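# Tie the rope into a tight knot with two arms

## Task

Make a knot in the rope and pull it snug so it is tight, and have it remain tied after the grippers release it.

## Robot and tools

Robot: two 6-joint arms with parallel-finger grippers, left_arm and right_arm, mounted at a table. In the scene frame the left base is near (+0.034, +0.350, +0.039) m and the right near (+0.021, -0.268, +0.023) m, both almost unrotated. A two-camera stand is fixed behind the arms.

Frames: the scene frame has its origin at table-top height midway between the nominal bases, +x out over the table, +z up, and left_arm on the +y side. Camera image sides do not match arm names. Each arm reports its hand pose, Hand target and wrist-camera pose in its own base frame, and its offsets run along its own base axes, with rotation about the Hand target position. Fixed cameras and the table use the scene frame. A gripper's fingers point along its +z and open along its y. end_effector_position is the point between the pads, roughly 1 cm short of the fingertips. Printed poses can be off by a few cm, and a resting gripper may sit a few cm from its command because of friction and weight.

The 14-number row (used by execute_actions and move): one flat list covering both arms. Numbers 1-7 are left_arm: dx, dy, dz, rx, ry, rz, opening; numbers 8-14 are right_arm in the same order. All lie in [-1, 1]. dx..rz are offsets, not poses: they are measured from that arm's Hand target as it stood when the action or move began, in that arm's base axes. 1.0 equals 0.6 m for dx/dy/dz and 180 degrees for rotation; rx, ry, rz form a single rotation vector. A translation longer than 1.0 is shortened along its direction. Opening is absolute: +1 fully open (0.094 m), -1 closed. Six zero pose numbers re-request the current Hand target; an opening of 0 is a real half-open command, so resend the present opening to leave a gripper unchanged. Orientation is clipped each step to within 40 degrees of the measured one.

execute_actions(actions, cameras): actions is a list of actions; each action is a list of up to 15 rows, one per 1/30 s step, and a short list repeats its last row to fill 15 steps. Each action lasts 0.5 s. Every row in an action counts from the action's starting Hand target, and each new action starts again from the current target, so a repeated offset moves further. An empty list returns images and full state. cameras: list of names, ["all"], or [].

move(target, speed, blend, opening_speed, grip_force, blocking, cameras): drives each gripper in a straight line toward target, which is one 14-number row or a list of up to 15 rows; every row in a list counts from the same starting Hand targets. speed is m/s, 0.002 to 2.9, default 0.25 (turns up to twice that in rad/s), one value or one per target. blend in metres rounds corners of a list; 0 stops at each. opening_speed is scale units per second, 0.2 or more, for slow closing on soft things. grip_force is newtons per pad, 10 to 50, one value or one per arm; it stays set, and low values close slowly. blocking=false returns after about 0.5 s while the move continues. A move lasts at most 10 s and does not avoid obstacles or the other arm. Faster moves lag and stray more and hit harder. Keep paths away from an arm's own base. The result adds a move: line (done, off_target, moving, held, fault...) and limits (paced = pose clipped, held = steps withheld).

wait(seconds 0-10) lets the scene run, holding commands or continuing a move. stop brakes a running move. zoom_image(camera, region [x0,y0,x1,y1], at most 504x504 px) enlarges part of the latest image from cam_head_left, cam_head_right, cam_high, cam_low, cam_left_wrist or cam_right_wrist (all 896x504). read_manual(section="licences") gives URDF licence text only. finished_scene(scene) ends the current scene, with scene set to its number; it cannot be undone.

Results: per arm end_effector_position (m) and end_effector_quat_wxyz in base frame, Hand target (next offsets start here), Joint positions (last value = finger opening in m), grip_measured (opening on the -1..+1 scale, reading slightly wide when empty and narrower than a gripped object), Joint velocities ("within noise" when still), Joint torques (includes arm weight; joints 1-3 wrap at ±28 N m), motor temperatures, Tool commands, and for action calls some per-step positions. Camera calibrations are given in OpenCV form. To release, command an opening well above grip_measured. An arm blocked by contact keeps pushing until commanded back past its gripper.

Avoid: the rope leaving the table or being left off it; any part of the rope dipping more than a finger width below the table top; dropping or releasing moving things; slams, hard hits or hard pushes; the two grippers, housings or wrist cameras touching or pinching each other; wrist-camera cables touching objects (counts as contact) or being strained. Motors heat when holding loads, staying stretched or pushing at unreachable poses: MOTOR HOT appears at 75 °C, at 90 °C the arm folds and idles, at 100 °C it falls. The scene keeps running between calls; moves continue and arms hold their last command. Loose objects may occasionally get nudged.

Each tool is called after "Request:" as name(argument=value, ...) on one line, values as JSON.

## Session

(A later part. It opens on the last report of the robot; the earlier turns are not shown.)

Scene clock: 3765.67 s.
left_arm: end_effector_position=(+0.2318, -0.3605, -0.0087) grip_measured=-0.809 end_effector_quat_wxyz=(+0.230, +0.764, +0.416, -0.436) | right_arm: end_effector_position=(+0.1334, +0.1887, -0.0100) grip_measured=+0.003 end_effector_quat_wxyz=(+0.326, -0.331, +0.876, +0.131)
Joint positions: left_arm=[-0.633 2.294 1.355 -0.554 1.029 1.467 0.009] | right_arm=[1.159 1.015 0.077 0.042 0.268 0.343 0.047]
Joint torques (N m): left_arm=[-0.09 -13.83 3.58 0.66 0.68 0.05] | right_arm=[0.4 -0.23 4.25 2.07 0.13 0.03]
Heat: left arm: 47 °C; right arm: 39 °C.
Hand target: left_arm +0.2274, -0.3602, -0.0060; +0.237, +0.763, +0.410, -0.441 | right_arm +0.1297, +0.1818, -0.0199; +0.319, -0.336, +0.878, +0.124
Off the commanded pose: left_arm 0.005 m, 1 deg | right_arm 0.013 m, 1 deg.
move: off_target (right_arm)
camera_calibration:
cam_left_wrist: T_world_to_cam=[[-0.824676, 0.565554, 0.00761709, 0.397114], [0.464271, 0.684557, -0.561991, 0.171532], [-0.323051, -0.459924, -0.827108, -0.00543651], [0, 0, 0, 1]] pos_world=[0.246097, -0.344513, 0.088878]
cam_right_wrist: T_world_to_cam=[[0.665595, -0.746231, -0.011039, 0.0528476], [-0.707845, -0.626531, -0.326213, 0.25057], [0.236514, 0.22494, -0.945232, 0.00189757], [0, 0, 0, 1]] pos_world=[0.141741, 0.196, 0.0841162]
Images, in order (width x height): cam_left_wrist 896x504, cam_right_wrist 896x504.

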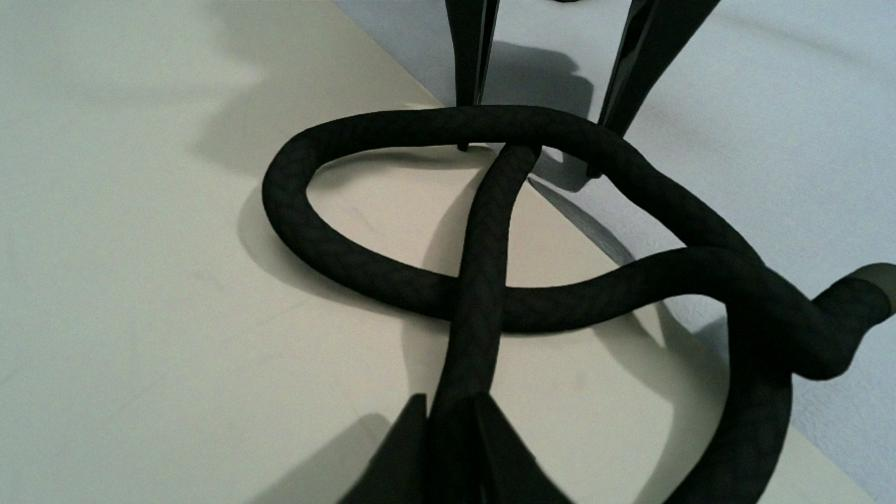

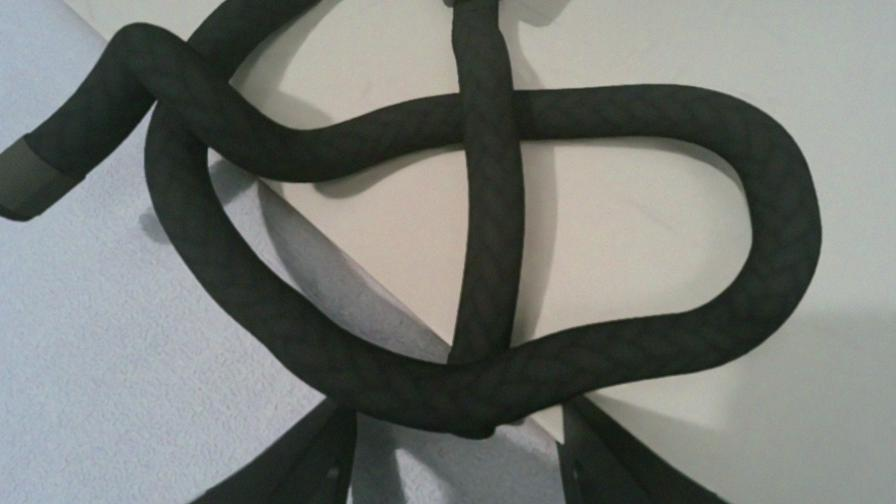

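Request:
move(target=[-0.037,-0.034,0,0,0,0,-0.86,0,0,0,0,0,0,0], speed=0.04, cameras=["cam_right_wrist","cam_left_wrist"])

Scene clock: 3774.50 s.
left_arm: end_effector_position=(+0.2098, -0.3798, -0.0095) grip_measured=-0.809 end_effector_quat_wxyz=(+0.229, +0.759, +0.419, -0.442) | right_arm: end_effector_position=(+0.1334, +0.1887, -0.0100) grip_measured=+0.003 end_effector_quat_wxyz=(+0.326, -0.331, +0.876, +0.131)
Joint positions: left_arm=[-0.704 2.265 1.28 -0.39 1.03 1.317 0.009] | right_arm=[1.159 1.015 0.077 0.042 0.268 0.343 0.047]
Joint torques (N m): left_arm=[-0.55 -14.12 3.69 0.86 0.53 0.04] | right_arm=[0.39 -0.13 4.19 2.07 0.12 0.03]
Heat: left arm: 47 °C; right arm: 39 °C.
Hand target: left_arm +0.2054, -0.3806, -0.0059; +0.237, +0.763, +0.410, -0.440 | right_arm +0.1297, +0.1817, -0.0200; +0.319, -0.336, +0.878, +0.124
Off the commanded pose: left_arm 0.006 m, 1 deg | right_arm 0.013 m, 1 deg.
move: off_target (right_arm)
camera_calibration:
cam_left_wrist: T_world_to_cam=[[-0.82747, 0.56121, 0.018347, 0.389016], [0.452012, 0.685138, -0.571202, 0.19712], [-0.333135, -0.46436, -0.820604, -0.0215884], [0, 0, 0, 1]] pos_world=[0.225607, -0.363399, 0.0877426]
cam_right_wrist: T_world_to_cam=[[0.665595, -0.746231, -0.011039, 0.0528476], [-0.707845, -0.626531, -0.326213, 0.25057], [0.236514, 0.22494, -0.945232, 0.00189757], [0, 0, 0, 1]] pos_world=[0.141741, 0.196, 0.0841162]
Images, in order (width x height): cam_left_wrist 896x504, cam_right_wrist 896x504.

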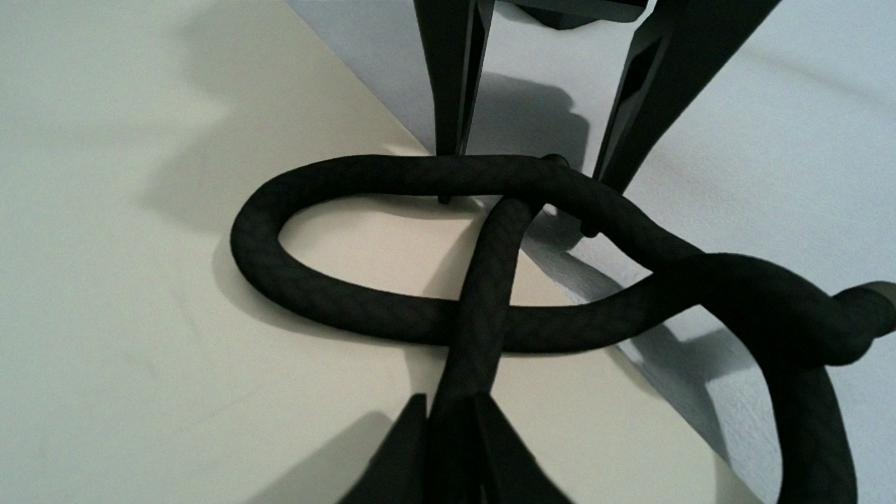

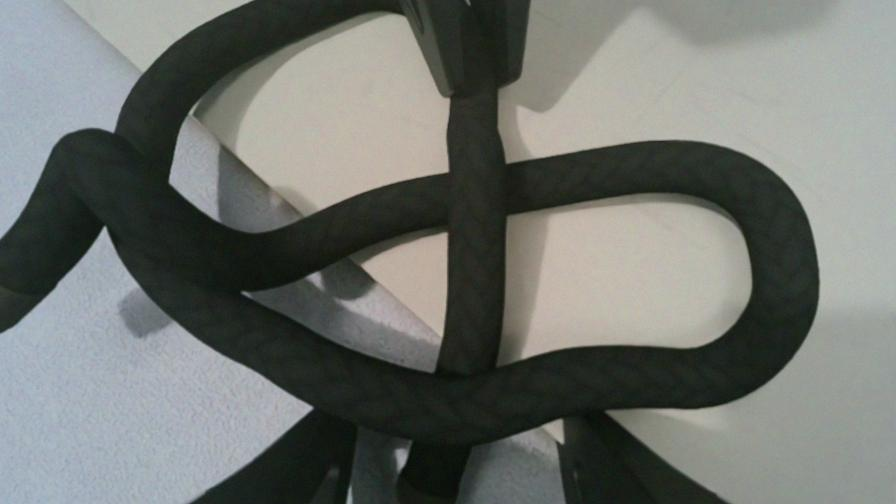

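Request:
move(target=[-0.021,-0.02,0,0,0,0,-0.86,0,0,0,0,0,0,0], speed=0.04, cameras=["cam_right_wrist","cam_left_wrist"])

Scene clock: 3780.10 s.
left_arm: end_effector_position=(+0.1973, -0.3925, -0.0090) grip_measured=-0.809 end_effector_quat_wxyz=(+0.230, +0.759, +0.418, -0.443) | right_arm: end_effector_position=(+0.1334, +0.1887, -0.0100) grip_measured=+0.003 end_effector_quat_wxyz=(+0.326, -0.331, +0.876, +0.131)
Joint positions: left_arm=[-0.749 2.251 1.246 -0.295 1.024 1.233 0.009] | right_arm=[1.159 1.015 0.077 0.042 0.268 0.343 0.047]
Joint torques (N m): left_arm=[-0.57 -14.08 3.71 0.97 0.47 0.07] | right_arm=[0.4 -0.13 4.19 2.07 0.12 0.03]
Heat: left arm: 48 °C; right arm: 39 °C.
Hand target: left_arm +0.1928, -0.3927, -0.0059; +0.237, +0.763, +0.410, -0.440 | right_arm +0.1297, +0.1817, -0.0200; +0.319, -0.336, +0.878, +0.124
Off the commanded pose: left_arm 0.005 m, 1 deg | right_arm 0.013 m, 1 deg.
move: off_target (right_arm)
camera_calibration:
cam_left_wrist: T_world_to_cam=[[-0.82694, 0.562046, 0.0165942, 0.385867], [0.452181, 0.682257, -0.574506, 0.210527], [-0.33422, -0.467578, -0.818332, -0.0322699], [0, 0, 0, 1]] pos_world=[0.213108, -0.375597, 0.0881382]
cam_right_wrist: T_world_to_cam=[[0.665595, -0.746231, -0.011039, 0.0528476], [-0.707845, -0.626531, -0.326213, 0.25057], [0.236514, 0.22494, -0.945232, 0.00189757], [0, 0, 0, 1]] pos_world=[0.141741, 0.196, 0.0841162]
Images, in order (width x height): cam_left_wrist 896x504, cam_right_wrist 896x504.

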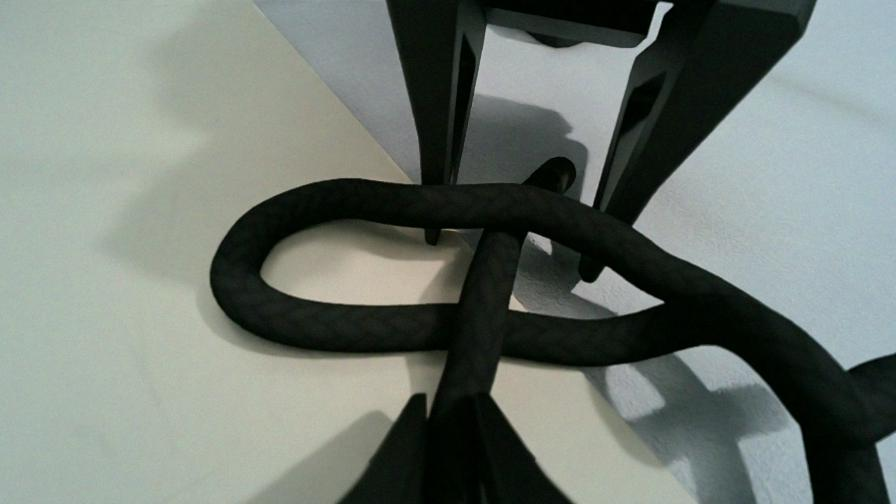

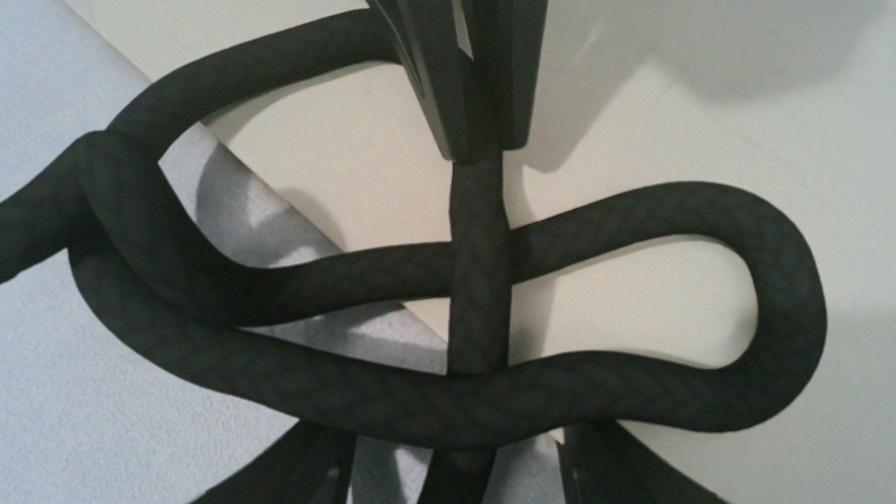

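Request:
move(target=[0,0,0,0,0,0,-0.86,0,0,0,0,0,0,-0.86], opening_speed=0.4, cameras=["cam_right_wrist","cam_left_wrist"])

Scene clock: 3787.63 s.
left_arm: end_effector_position=(+0.1973, -0.3925, -0.0090) grip_measured=-0.809 end_effector_quat_wxyz=(+0.230, +0.759, +0.418, -0.443) | right_arm: end_effector_position=(+0.1343, +0.1902, -0.0098) grip_measured=-0.772 end_effector_quat_wxyz=(+0.328, -0.330, +0.875, +0.133)
Joint positions: left_arm=[-0.749 2.251 1.246 -0.295 1.024 1.232 0.009] | right_arm=[1.159 1.027 0.077 0.059 0.27 0.343 0.011]
Joint torques (N m): left_arm=[-0.59 -14.08 3.7 0.96 0.47 0.06] | right_arm=[0.35 -0.62 4.12 1.95 0.11 0.02]
Heat: left arm: 50 °C; right arm: 39 °C.
Hand target: left_arm +0.1928, -0.3926, -0.0059; +0.237, +0.763, +0.410, -0.440 | right_arm +0.1297, +0.1817, -0.0200; +0.319, -0.336, +0.878, +0.124
Off the commanded pose: left_arm 0.005 m, 1 deg | right_arm 0.014 m, 2 deg.
move: off_target (right_arm)
camera_calibration:
cam_left_wrist: T_world_to_cam=[[-0.827187, 0.561664, 0.0171955, 0.385723], [0.451579, 0.682649, -0.574515, 0.210802], [-0.334423, -0.467466, -0.818313, -0.0321866], [0, 0, 0, 1]] pos_world=[0.213108, -0.375596, 0.0881373]
cam_right_wrist: T_world_to_cam=[[0.665106, -0.746645, -0.0124423, 0.0535474], [-0.7073, -0.624539, -0.331178, 0.251748], [0.239502, 0.229069, -0.943486, 0.000397692], [0, 0, 0, 1]] pos_world=[0.142351, 0.197116, 0.084415]
Images, in order (width x height): cam_left_wrist 896x504, cam_right_wrist 896x504.

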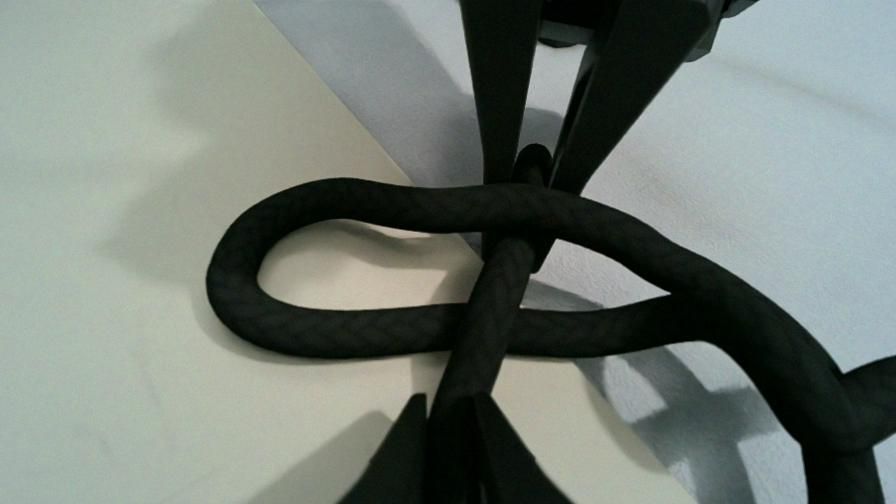

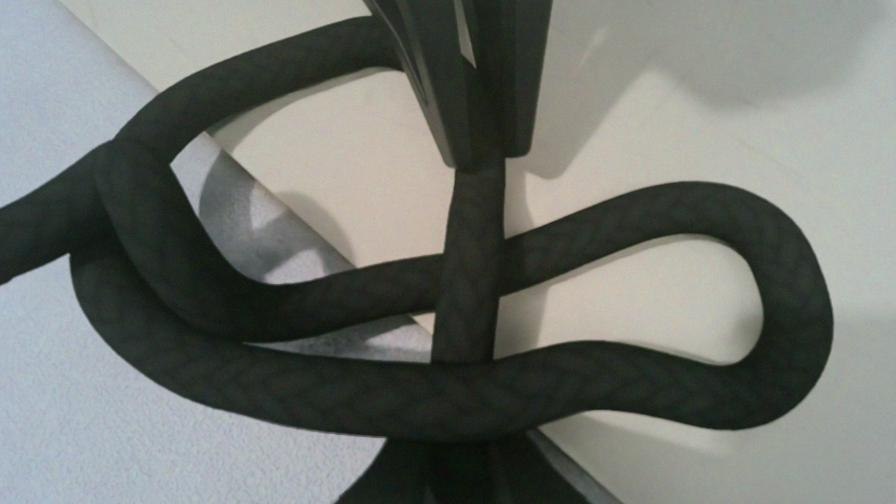

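Request:
move(target=[[0,0,0,0,0,0,-0.3,0,0,0,0,0,0,-0.86],[0,0,0.15,0,0,0,-0.3,0,0,0,0,0,0,-0.86]], opening_speed=0.5, speed=0.06, cameras=["cam_right_wrist","cam_left_wrist"])

Scene clock: 3797.10 s.
left_arm: end_effector_position=(+0.1914, -0.3865, +0.0669) grip_measured=-0.302 end_effector_quat_wxyz=(+0.222, +0.759, +0.425, -0.440) | right_arm: end_effector_position=(+0.1343, +0.1902, -0.0098) grip_measured=-0.773 end_effector_quat_wxyz=(+0.328, -0.330, +0.875, +0.133)
Joint positions: left_arm=[-0.751 2.053 1.295 -0.555 1.01 1.226 0.033] | right_arm=[1.159 1.027 0.077 0.059 0.27 0.343 0.011]
Joint torques (N m): left_arm=[-0.39 -13.48 8.61 0.54 0.61 0.09] | right_arm=[0.35 -0.61 4.14 1.95 0.11 0.03]
Motor temperatures (°C): left_arm=[29 51 33 32 32 31 33] | right_arm=[30 36 39 35 30 31 31]
Heat: left arm: 51 °C; right arm: 39 °C.
Hand target: left_arm +0.1928, -0.3926, +0.0840; +0.237, +0.763, +0.410, -0.440 | right_arm +0.1297, +0.1817, -0.0200; +0.319, -0.336, +0.878, +0.124
Off the commanded pose: left_arm 0.018 m, 2 deg | right_arm 0.014 m, 2 deg.
move: off_target (left_arm, right_arm)
camera_calibration:
cam_left_wrist: T_world_to_cam=[[-0.829248, 0.557952, 0.0322124, 0.374203], [0.446507, 0.696074, -0.562238, 0.258364], [-0.336124, -0.451852, -0.826348, 0.0376743], [0, 0, 0, 1]] pos_world=[0.207609, -0.371605, 0.16434]
cam_right_wrist: T_world_to_cam=[[0.665106, -0.746645, -0.0124423, 0.0535474], [-0.7073, -0.624539, -0.331178, 0.251748], [0.239502, 0.229069, -0.943486, 0.000397692], [0, 0, 0, 1]] pos_world=[0.142351, 0.197116, 0.084415]
Images, in order (width x height): cam_left_wrist 896x504, cam_right_wrist 896x504.

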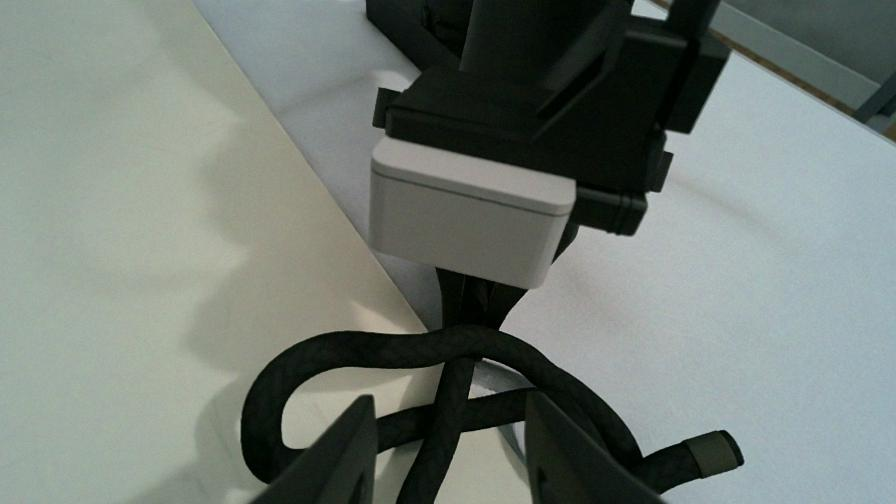

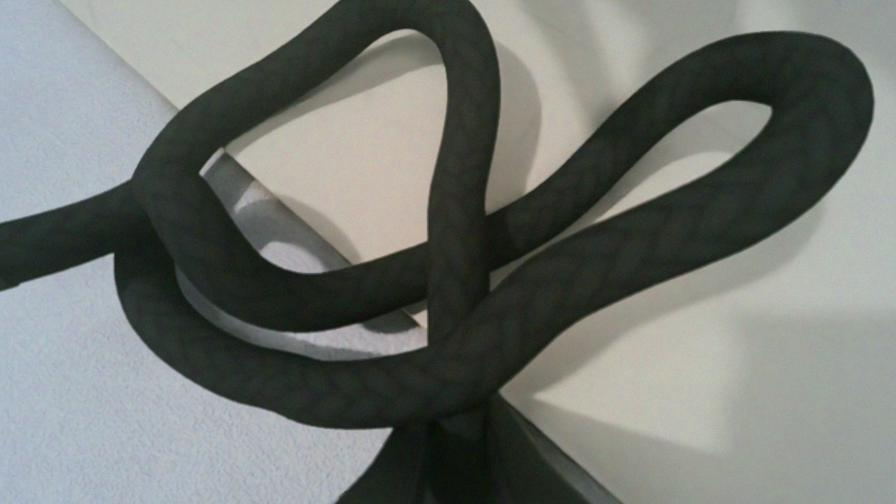

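Request:
move(target=[[0.06,0.1,0.13,0,0,0,-0.3,0,0,0,0,0,0,-0.86],[-0.15,0.25,0.13,0.059,0.004,0.418,-0.3,0,0,0,0,0,0,-0.86]], speed=0.2, blend=0.03, cameras=["cam_right_wrist","cam_left_wrist"])

Scene clock: 3825.47 s.
left_arm: end_effector_position=(+0.1008, -0.2432, +0.1542) grip_measured=-0.302 end_effector_quat_wxyz=(+0.380, +0.375, +0.827, -0.174) | right_arm: end_effector_position=(+0.1343, +0.1902, -0.0098) grip_measured=-0.773 end_effector_quat_wxyz=(+0.328, -0.330, +0.875, +0.133)
Joint positions: left_arm=[-1.499 0.822 0.626 -0.623 -0.472 -0.458 0.033] | right_arm=[1.159 1.027 0.077 0.059 0.27 0.343 0.011]
Joint torques (N m): left_arm=[-0.39 -1.05 9.66 1.34 -0.47 -0.08] | right_arm=[0.35 -0.62 4.15 1.94 0.11 0.03]
Heat: left arm: 48 °C; right arm: 39 °C.
Hand target: left_arm +0.1028, -0.2426, +0.1621; +0.387, +0.369, +0.827, -0.172 | right_arm +0.1297, +0.1817, -0.0200; +0.319, -0.336, +0.878, +0.124
Off the commanded pose: left_arm 0.008 m, 1 deg | right_arm 0.014 m, 2 deg.
move: off_target (right_arm)
camera_calibration:
cam_left_wrist: T_world_to_cam=[[-0.767546, -0.640989, 0.00252698, -0.0768377], [-0.583852, 0.697489, -0.415483, 0.329719], [0.264558, -0.320378, -0.909597, 0.128491], [0, 0, 0, 1]] pos_world=[0.0995374, -0.238062, 0.254062]
cam_right_wrist: T_world_to_cam=[[0.665106, -0.746645, -0.0124423, 0.0535474], [-0.7073, -0.624539, -0.331178, 0.251748], [0.239502, 0.229069, -0.943486, 0.000397692], [0, 0, 0, 1]] pos_world=[0.142351, 0.197116, 0.084415]
Images, in order (width x height): cam_left_wrist 896x504, cam_right_wrist 896x504.

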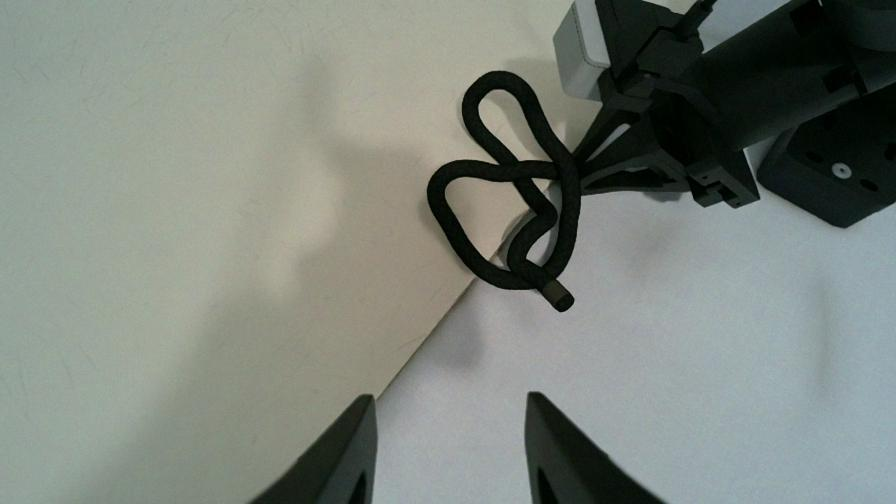

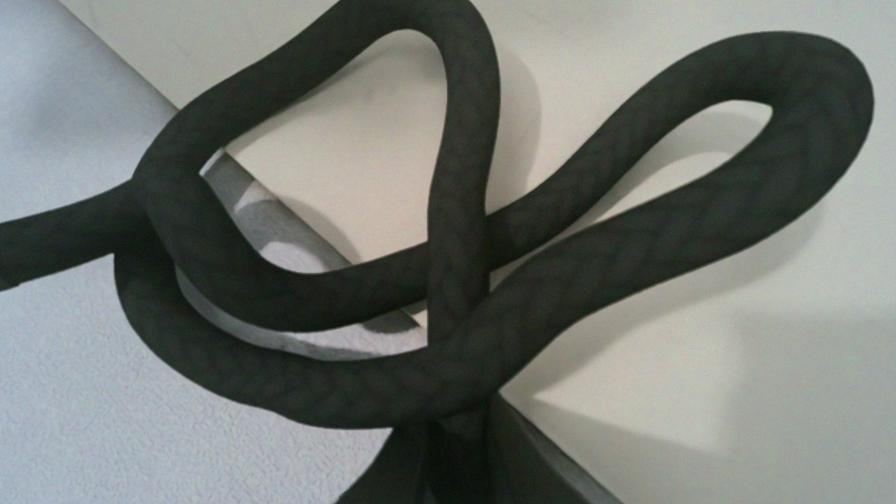

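Request:
move(target=[-0.061,-0.104,-0.2,-0.041,-0.037,0,-0.3,0,0,0,0,0,0,-0.86], speed=0.15, cameras=["cam_right_wrist","cam_left_wrist"])

Scene clock: 3868.87 s.
left_arm: end_effector_position=(+0.0631, -0.3114, +0.0462) grip_measured=-0.302 end_effector_quat_wxyz=(+0.449, +0.353, +0.793, -0.213) | right_arm: end_effector_position=(+0.1344, +0.1902, -0.0098) grip_measured=-0.773 end_effector_quat_wxyz=(+0.328, -0.330, +0.875, +0.133)
Joint positions: left_arm=[-1.772 1.44 0.32 0.358 -0.75 -0.601 0.033] | right_arm=[1.159 1.027 0.077 0.06 0.27 0.343 0.011]
Joint torques (N m): left_arm=[-0.29 -3.95 4.08 1.69 -0.59 0.04] | right_arm=[0.34 -0.61 4.14 1.95 0.11 0.03]
Motor temperatures (°C): left_arm=[29 43 34 35 32 31 31] | right_arm=[30 35 38 37 30 31 32]
Heat: left arm: 43 °C; right arm: 38 °C.
Hand target: left_arm +0.0662, -0.3050, +0.0420; +0.457, +0.353, +0.791, -0.203 | right_arm +0.1297, +0.1818, -0.0199; +0.319, -0.336, +0.878, +0.124
Off the commanded pose: left_arm 0.008 m, 1 deg | right_arm 0.014 m, 2 deg.
move: off_target (right_arm)
camera_calibration:
cam_left_wrist: T_world_to_cam=[[-0.764415, -0.644527, 0.0159434, -0.151196], [-0.536262, 0.621895, -0.570674, 0.291095], [0.3579, -0.444782, -0.821022, -0.0304298], [0, 0, 0, 1]] pos_world=[0.0514177, -0.292015, 0.143547]
cam_right_wrist: T_world_to_cam=[[0.665139, -0.746613, -0.0126026, 0.0535505], [-0.707204, -0.624434, -0.33158, 0.251749], [0.239692, 0.229459, -0.943343, 0.000280911], [0, 0, 0, 1]] pos_world=[0.142352, 0.197118, 0.0844148]
Images, in order (width x height): cam_left_wrist 896x504, cam_right_wrist 896x504.

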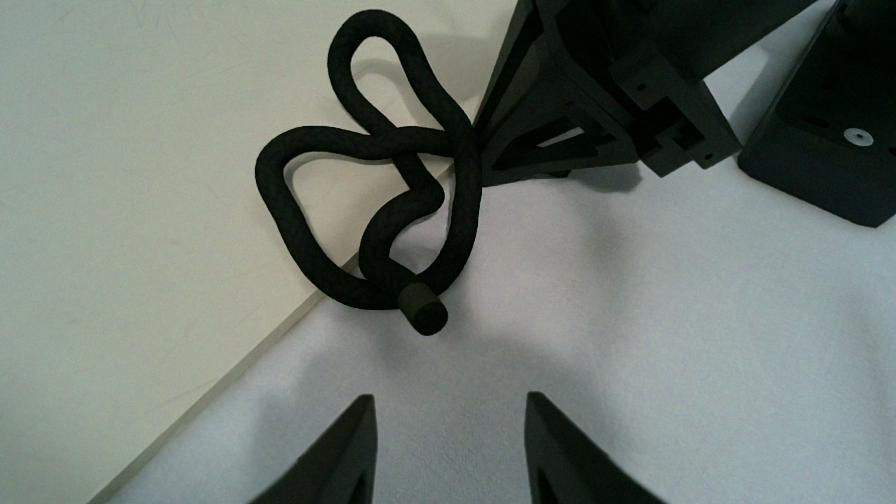

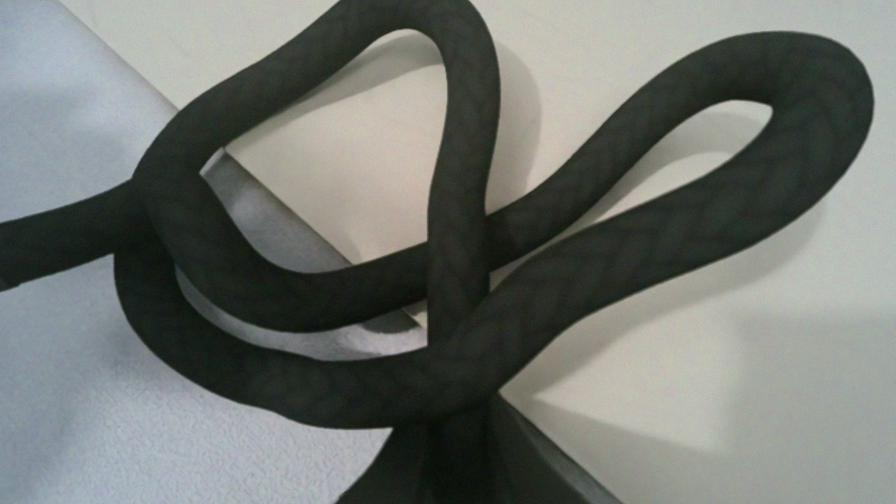

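Request:
move(target=[-0.005,-0.018,-0.03,0,0,0.111,-0.3,0,0,0,0,0,0,-0.86], speed=0.1, cameras=["cam_left_wrist"])

Scene clock: 3892.43 s.
left_arm: end_effector_position=(+0.0626, -0.3118, +0.0183) grip_measured=-0.302 end_effector_quat_wxyz=(+0.471, +0.214, +0.847, -0.124) | right_arm: end_effector_position=(+0.1344, +0.1902, -0.0098) grip_measured=-0.773 end_effector_quat_wxyz=(+0.328, -0.330, +0.875, +0.133)
Joint positions: left_arm=[-1.868 1.76 0.617 -0.105 -0.983 -1.199 0.033] | right_arm=[1.159 1.027 0.077 0.06 0.27 0.343 0.011]
Joint torques (N m): left_arm=[-0.42 -6.05 6.99 0.64 -0.91 -0.03] | right_arm=[0.35 -0.61 4.14 1.95 0.12 0.02]
Heat: left arm: 42 °C; right arm: 38 °C.
Hand target: left_arm +0.0632, -0.3159, +0.0242; +0.486, +0.210, +0.840, -0.121 | right_arm +0.1297, +0.1818, -0.0199; +0.319, -0.336, +0.878, +0.124
Off the commanded pose: left_arm 0.007 m, 2 deg | right_arm 0.014 m, 2 deg.
move: off_target (right_arm)
camera_calibration:
cam_left_wrist: T_world_to_cam=[[-0.498186, -0.867058, 0.00454342, -0.237215], [-0.725152, 0.413767, -0.55041, 0.221636], [0.475357, -0.277501, -0.834882, -0.00821909], [0, 0, 0, 1]] pos_world=[0.04645, -0.299666, 0.116207]
Images, in order (width x height): cam_left_wrist 896x504.

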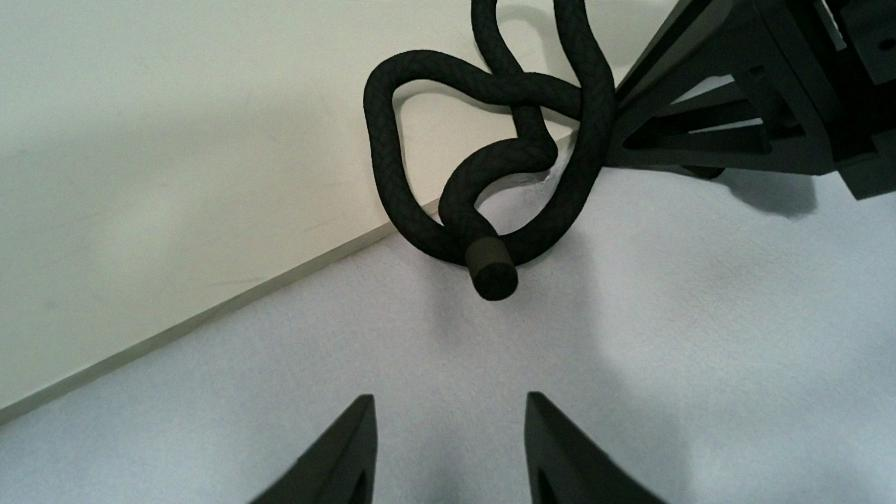

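Request:
move(target=[0.079,-0.065,-0.047,0,0,0,-0.2,0,0,0,0,0,0,-0.86], speed=0.06, cameras=["cam_left_wrist","cam_right_wrist"])

Scene clock: 3901.60 s.
left_arm: end_effector_position=(+0.1088, -0.3471, -0.0064) grip_measured=-0.202 end_effector_quat_wxyz=(+0.480, +0.218, +0.842, -0.115) | right_arm: end_effector_position=(+0.1344, +0.1902, -0.0098) grip_measured=-0.773 end_effector_quat_wxyz=(+0.328, -0.330, +0.875, +0.133)
Joint positions: left_arm=[-1.676 1.936 0.642 0.282 -0.921 -0.887 0.037] | right_arm=[1.159 1.027 0.077 0.06 0.27 0.343 0.011]
Joint torques (N m): left_arm=[0.42 -7.12 6.27 1.34 -0.54 0.05] | right_arm=[0.36 -0.62 4.14 1.95 0.11 0.02]
Heat: left arm: 42 °C; right arm: 38 °C.
Hand target: left_arm +0.1106, -0.3547, -0.0042; +0.485, +0.210, +0.840, -0.121 | right_arm +0.1297, +0.1818, -0.0199; +0.319, -0.336, +0.878, +0.124
Off the commanded pose: left_arm 0.008 m, 1 deg | right_arm 0.014 m, 2 deg.
move: off_target (right_arm)
camera_calibration:
cam_left_wrist: T_world_to_cam=[[-0.495524, -0.868353, -0.0204689, -0.245526], [-0.712456, 0.419815, -0.562283, 0.256731], [0.496853, -0.264041, -0.826692, -0.0583183], [0, 0, 0, 1]] pos_world=[0.0902212, -0.336381, 0.0911184]
cam_right_wrist: T_world_to_cam=[[0.665139, -0.746613, -0.0126026, 0.0535505], [-0.707204, -0.624434, -0.33158, 0.251749], [0.239692, 0.229459, -0.943343, 0.000280911], [0, 0, 0, 1]] pos_world=[0.142352, 0.197118, 0.0844148]
Images, in order (width x height): cam_left_wrist 896x504, cam_right_wrist 896x504.

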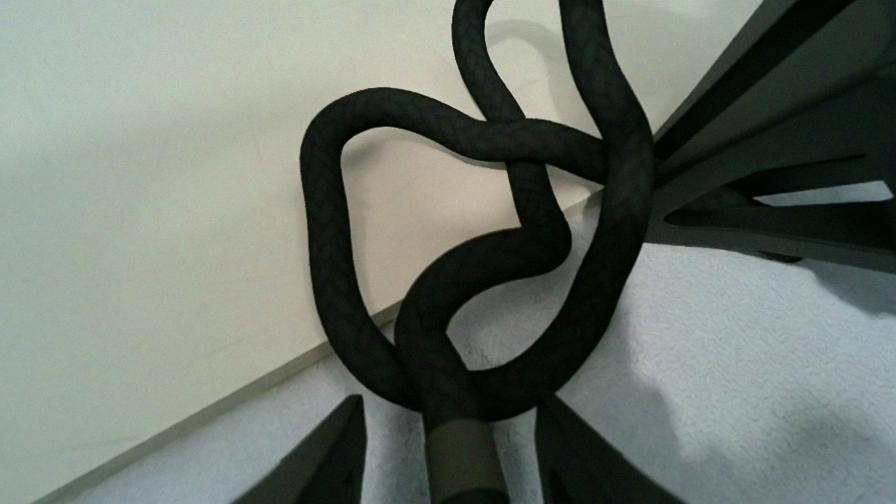

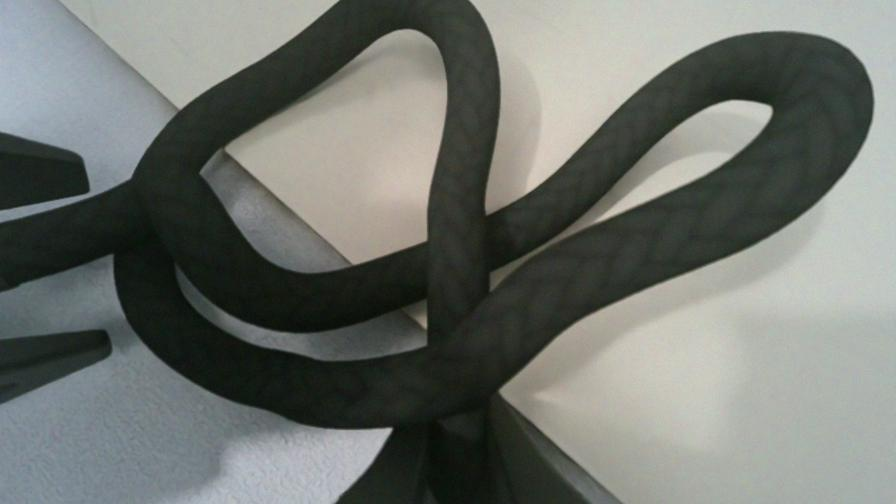

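Request:
move(target=[[0.004,-0.004,-0.012,0,0,0,-0.2,0,0,0,0,0,0,-0.86],[0.004,-0.004,-0.012,0,0,0,-0.88,0,0,0,0,0,0,-0.88]], speed=0.04, cameras=["cam_left_wrist","cam_right_wrist"])

Scene clock: 3908.60 s.
left_arm: end_effector_position=(+0.1101, -0.3487, -0.0141) grip_measured=-0.839 end_effector_quat_wxyz=(+0.479, +0.220, +0.842, -0.114) | right_arm: end_effector_position=(+0.1344, +0.1902, -0.0098) grip_measured=-0.773 end_effector_quat_wxyz=(+0.328, -0.330, +0.875, +0.133)
Joint positions: left_arm=[-1.67 1.972 0.642 0.325 -0.916 -0.874 0.008] | right_arm=[1.159 1.027 0.077 0.06 0.27 0.343 0.011]
Joint torques (N m): left_arm=[0.72 -7.3 6.35 1.36 -0.54 0.06] | right_arm=[0.35 -0.61 4.12 1.95 0.11 0.03]
Heat: left arm: 42 °C; right arm: 38 °C.
Hand target: left_arm +0.1130, -0.3571, -0.0114; +0.486, +0.210, +0.840, -0.121 | right_arm +0.1297, +0.1818, -0.0199; +0.319, -0.336, +0.878, +0.124
Off the commanded pose: left_arm 0.009 m, 2 deg | right_arm 0.014 m, 2 deg.
move: off_target (right_arm); target 2's new opening was sent with right_arm's hand 0.014 m and 2 deg from that target
camera_calibration:
cam_left_wrist: T_world_to_cam=[[-0.498585, -0.866525, -0.0233994, -0.24559], [-0.710526, 0.423991, -0.561591, 0.255296], [0.496554, -0.263375, -0.827084, -0.0654122], [0, 0, 0, 1]] pos_world=[0.091428, -0.338281, 0.083524]
cam_right_wrist: T_world_to_cam=[[0.665139, -0.746613, -0.0126026, 0.0535505], [-0.707204, -0.624434, -0.33158, 0.251749], [0.239692, 0.229459, -0.943343, 0.000280911], [0, 0, 0, 1]] pos_world=[0.142352, 0.197118, 0.0844148]
Images, in order (width x height): cam_left_wrist 896x504, cam_right_wrist 896x504.

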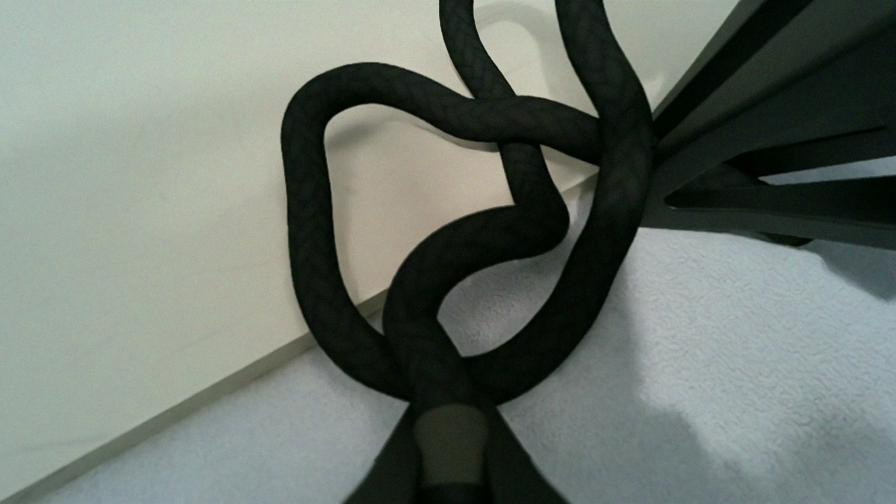

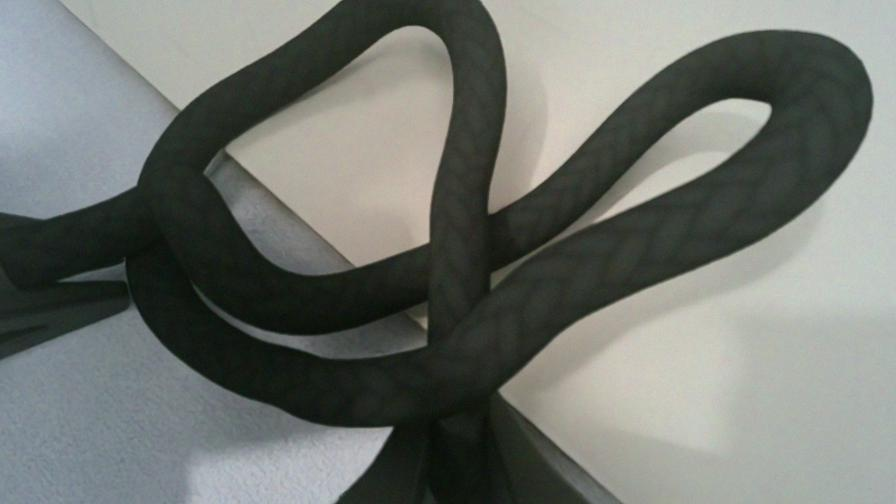

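Request:
move(target=[[0.01,0.035,0.03,0,0,-0.04,-0.88,-0.02,-0.035,0.01,0,0,0.03,-0.88],[0.062,0.145,0.068,0,0,-0.167,-0.88,0.033,-0.087,0.083,0,0,0.139,-0.88]], speed=0.05, blend=0.02, cameras=["cam_left_wrist","cam_right_wrist","cam_head_left"])

Scene clock: 3927.33 s.
left_arm: end_effector_position=(+0.1191, -0.3343, +0.0045) grip_measured=-0.839 end_effector_quat_wxyz=(+0.471, +0.280, +0.822, -0.154) | right_arm: end_effector_position=(+0.1286, +0.1717, -0.0010) grip_measured=-0.773 end_effector_quat_wxyz=(+0.332, -0.370, +0.854, +0.152)
Joint positions: left_arm=[-1.595 1.816 0.447 0.574 -0.776 -0.607 0.008] | right_arm=[1.035 0.682 0.027 -0.179 0.133 0.165 0.011]
Joint torques (N m): left_arm=[0.55 -8.83 3.03 1.65 -0.37 0.06] | right_arm=[0.09 0.58 7.15 2 0.06 0.05]
Heat: left arm: 42 °C; right arm: 38 °C.
Hand target: left_arm +0.1214, -0.3312, +0.0084; +0.475, +0.275, +0.821, -0.158 (not the last commanded pose) | right_arm +0.1285, +0.1717, -0.0012; +0.331, -0.370, +0.854, +0.152 (not the last commanded pose)
Off the commanded pose: left_arm 0.076 m, 21 deg | right_arm 0.056 m, 20 deg.
move: held (right_arm; a check stopped the path), off_target (left_arm; braked when a check withheld steps of right_arm); path passed 0 of 2 targets; limits=held
pose unreachable (right arm): on one or more control steps of this call, first in action 0 (counted from 0), this arm could not follow its commanded pose, so it was not sent that pose on those steps. It may still have moved: this result reports where it is.
cause: moving toward the commanded pose would bring two parts of the arm too close to each other (its upper arm (the part past joint 2) and its wrist (the part past joint 5), with joints 3 (elbow) to 5 (wrist yaw) between them, 8 mm apart when it was first held).
camera_calibration:
cam_left_wrist: T_world_to_cam=[[-0.62266, -0.782339, -0.0155102, -0.185254], [-0.639502, 0.520199, -0.566065, 0.289806], [0.450923, -0.342547, -0.824214, -0.0717927], [0, 0, 0, 1]] pos_world=[0.102354, -0.320281, 0.102003]
cam_right_wrist: T_world_to_cam=[[0.734261, -0.678789, -0.0103424, 0.0232208], [-0.637686, -0.684414, -0.35346, 0.240337], [0.232846, 0.266127, -0.935392, 0.00879444], [0, 0, 0, 1]] pos_world=[0.134161, 0.177911, 0.0934159]
Images, in order (width x height): cam_head_left 896x504, cam_left_wrist 896x504, cam_right_wrist 896x504.

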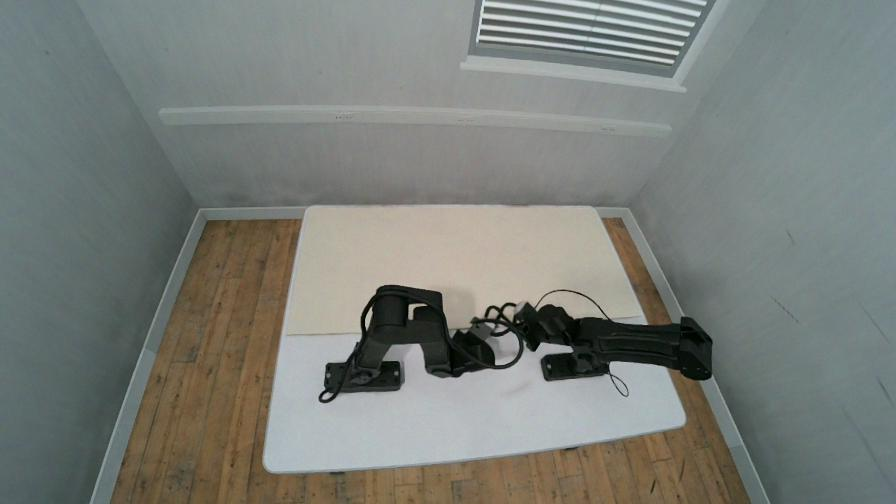

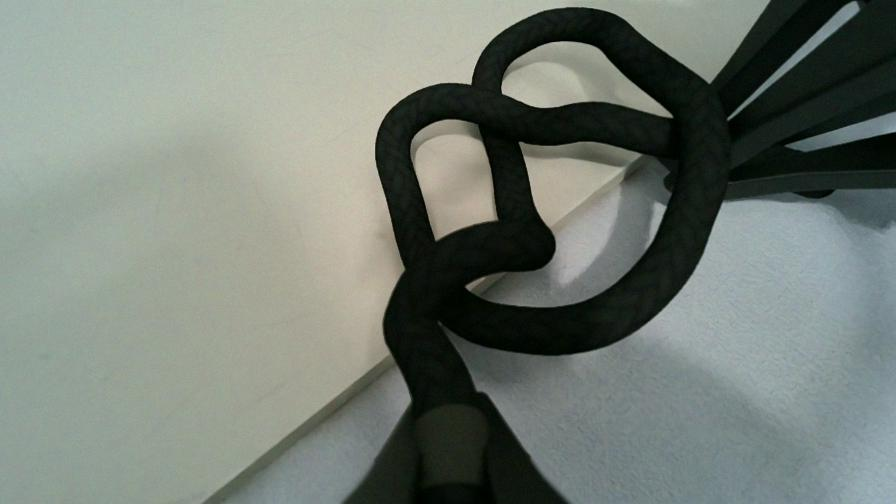

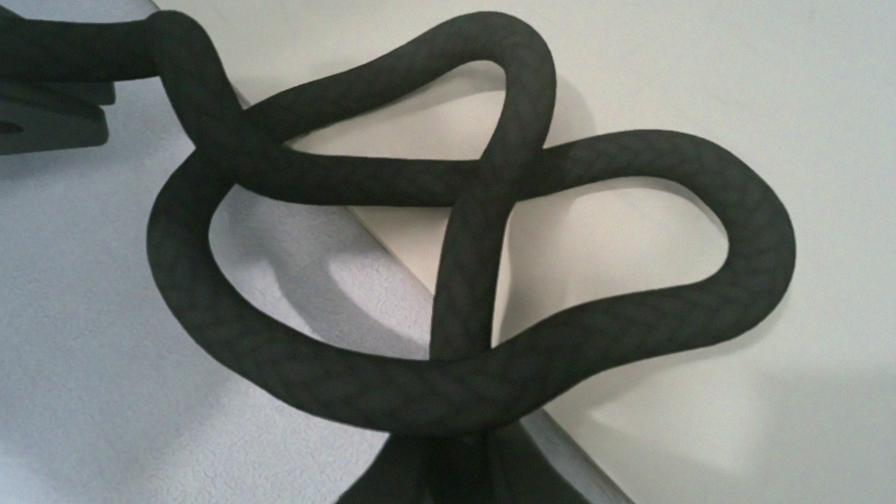

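Request:
move(target=[[0.04,0.08,0.03,0,0,-0.06,-0.88,0.07,-0.05,0.03,0,0,0.04,-0.88],[0.08,0.155,0.05,0,0,-0.12,-0.88,0.12,-0.12,0.05,0,0,0.12,-0.88]], speed=0.06, blend=0.02, cameras=["cam_left_wrist","cam_right_wrist"])

Scene clock: 3937.30 s.
left_arm: end_effector_position=(+0.1730, -0.2436, +0.0434) grip_measured=-0.839 end_effector_quat_wxyz=(+0.442, +0.419, +0.754, -0.247) | right_arm: end_effector_position=(+0.1942, +0.0994, +0.0208) grip_measured=-0.773 end_effector_quat_wxyz=(+0.289, -0.525, +0.773, +0.206)
Joint positions: left_arm=[-0.888 1.21 0.055 0.642 0.113 0.06 0.008] | right_arm=[-0.092 1.22 0.38 -0.503 -0.697 -1.203 0.011]
Joint torques (N m): left_arm=[0.69 -3.64 4.45 1.79 0.11 0.13] | right_arm=[-0.72 -1.62 8.25 0.77 -0.5 -0.04]
Heat: left arm: 42 °C; right arm: 39 °C.
Hand target: left_arm +0.1694, -0.2381, +0.0383; +0.437, +0.424, +0.755, -0.244 | right_arm +0.2005, +0.0997, +0.0288; +0.297, -0.524, +0.770, +0.211
Off the commanded pose: left_arm 0.008 m, 1 deg | right_arm 0.010 m, 1 deg.
move: done
camera_calibration:
cam_left_wrist: T_world_to_cam=[[-0.861251, -0.508174, -0.00238329, 0.0273754], [-0.409967, 0.697566, -0.587647, 0.303508], [0.300289, -0.505134, -0.809114, -0.0471901], [0, 0, 0, 1]] pos_world=[0.162176, -0.221643, 0.140238]
cam_right_wrist: T_world_to_cam=[[0.932134, -0.361943, -0.0111355, -0.143797], [-0.344568, -0.877092, -0.334638, 0.202277], [0.111353, 0.315764, -0.942281, 0.0520304], [0, 0, 0, 1]] pos_world=[0.197943, 0.10894, 0.115116]
Images, in order (width x height): cam_left_wrist 896x504, cam_right_wrist 896x504.

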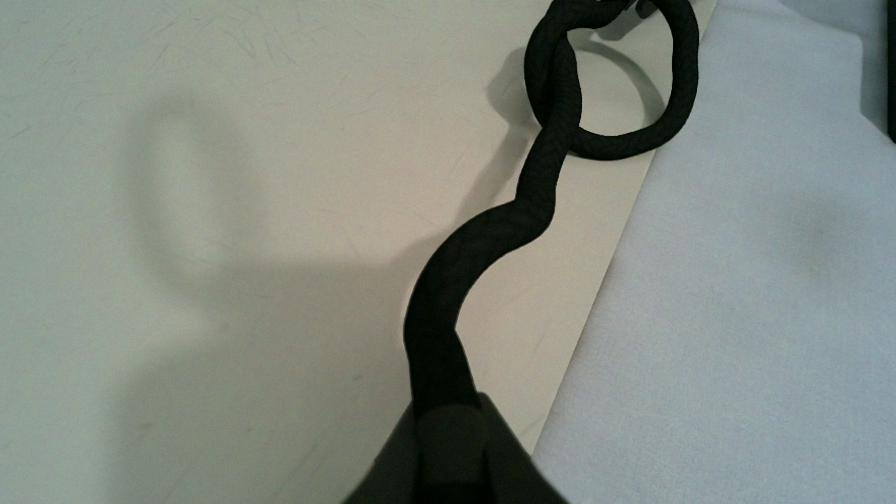

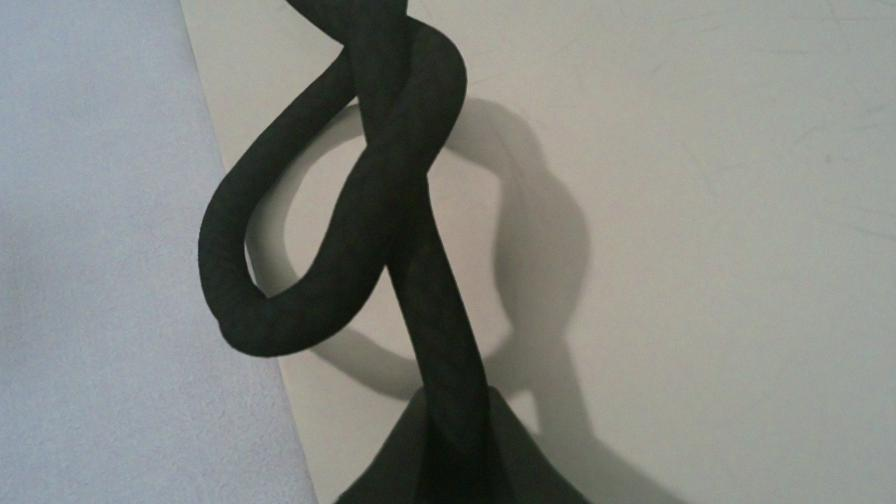

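Request:
move(target=[0.02,0.11,0,0,0,-0.1,-0.9,0.02,-0.11,0,0,0,0.1,-0.9], speed=0.06, cameras=["cam_left_wrist","cam_right_wrist"])

Scene clock: 3944.90 s.
left_arm: end_effector_position=(+0.1760, -0.1704, +0.0303) grip_measured=-0.839 end_effector_quat_wxyz=(+0.386, +0.534, +0.688, -0.305) | right_arm: end_effector_position=(+0.2075, +0.0366, +0.0261) grip_measured=-0.773 end_effector_quat_wxyz=(-0.257, +0.641, -0.678, -0.253)
Joint positions: left_arm=[-0.153 1.225 0.166 0.056 0.912 0.884 0.008] | right_arm=[-0.399 1.658 0.755 -0.98 -0.679 -2.025 0.011]
Joint torques (N m): left_arm=[0.73 -2.04 7.91 1.04 0.64 0.13] | right_arm=[-0.73 -3.75 6.86 -0.37 -0.37 -0.05]
Heat: left arm: 41 °C; right arm: 40 °C.
Hand target: left_arm +0.1814, -0.1721, +0.0383; +0.393, +0.537, +0.679, -0.309 | right_arm +0.2126, +0.0336, +0.0288; -0.261, +0.638, -0.678, -0.255
Off the commanded pose: left_arm 0.010 m, 1 deg | right_arm 0.006 m, 1 deg.
move: done
camera_calibration:
cam_left_wrist: T_world_to_cam=[[-0.974905, -0.222613, 0.00217021, 0.135589], [-0.185616, 0.807424, -0.560012, 0.224413], [0.122913, -0.546361, -0.828482, 0.00315109], [0, 0, 0, 1]] pos_world=[0.173454, -0.149291, 0.12799]
cam_right_wrist: T_world_to_cam=[[0.998735, -0.0494295, -0.00926307, -0.20416], [-0.0495942, -0.937533, -0.344344, 0.0947679], [0.00833635, 0.344368, -0.938798, 0.0955209], [0, 0, 0, 1]] pos_world=[0.207806, 0.0458621, 0.120416]
Images, in order (width x height): cam_left_wrist 896x504, cam_right_wrist 896x504.

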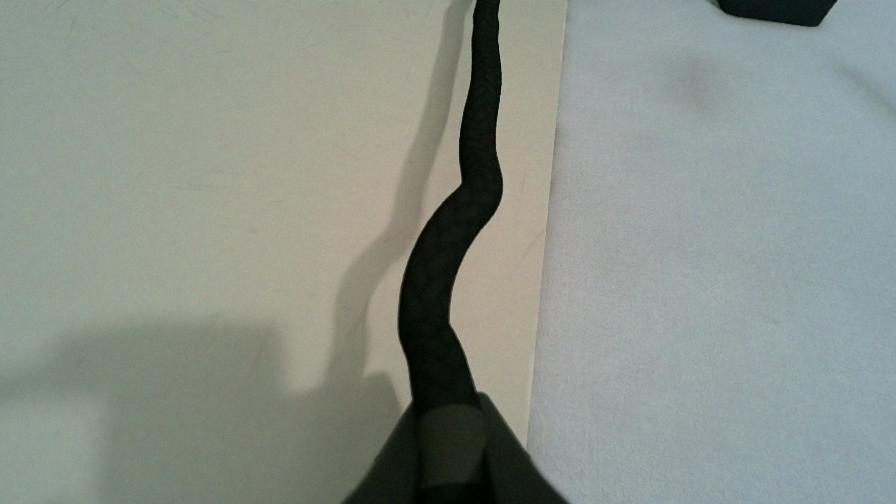

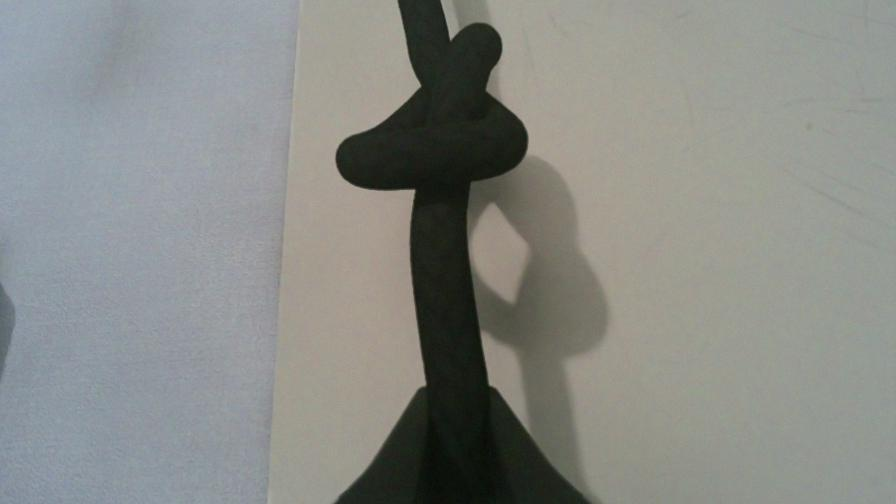

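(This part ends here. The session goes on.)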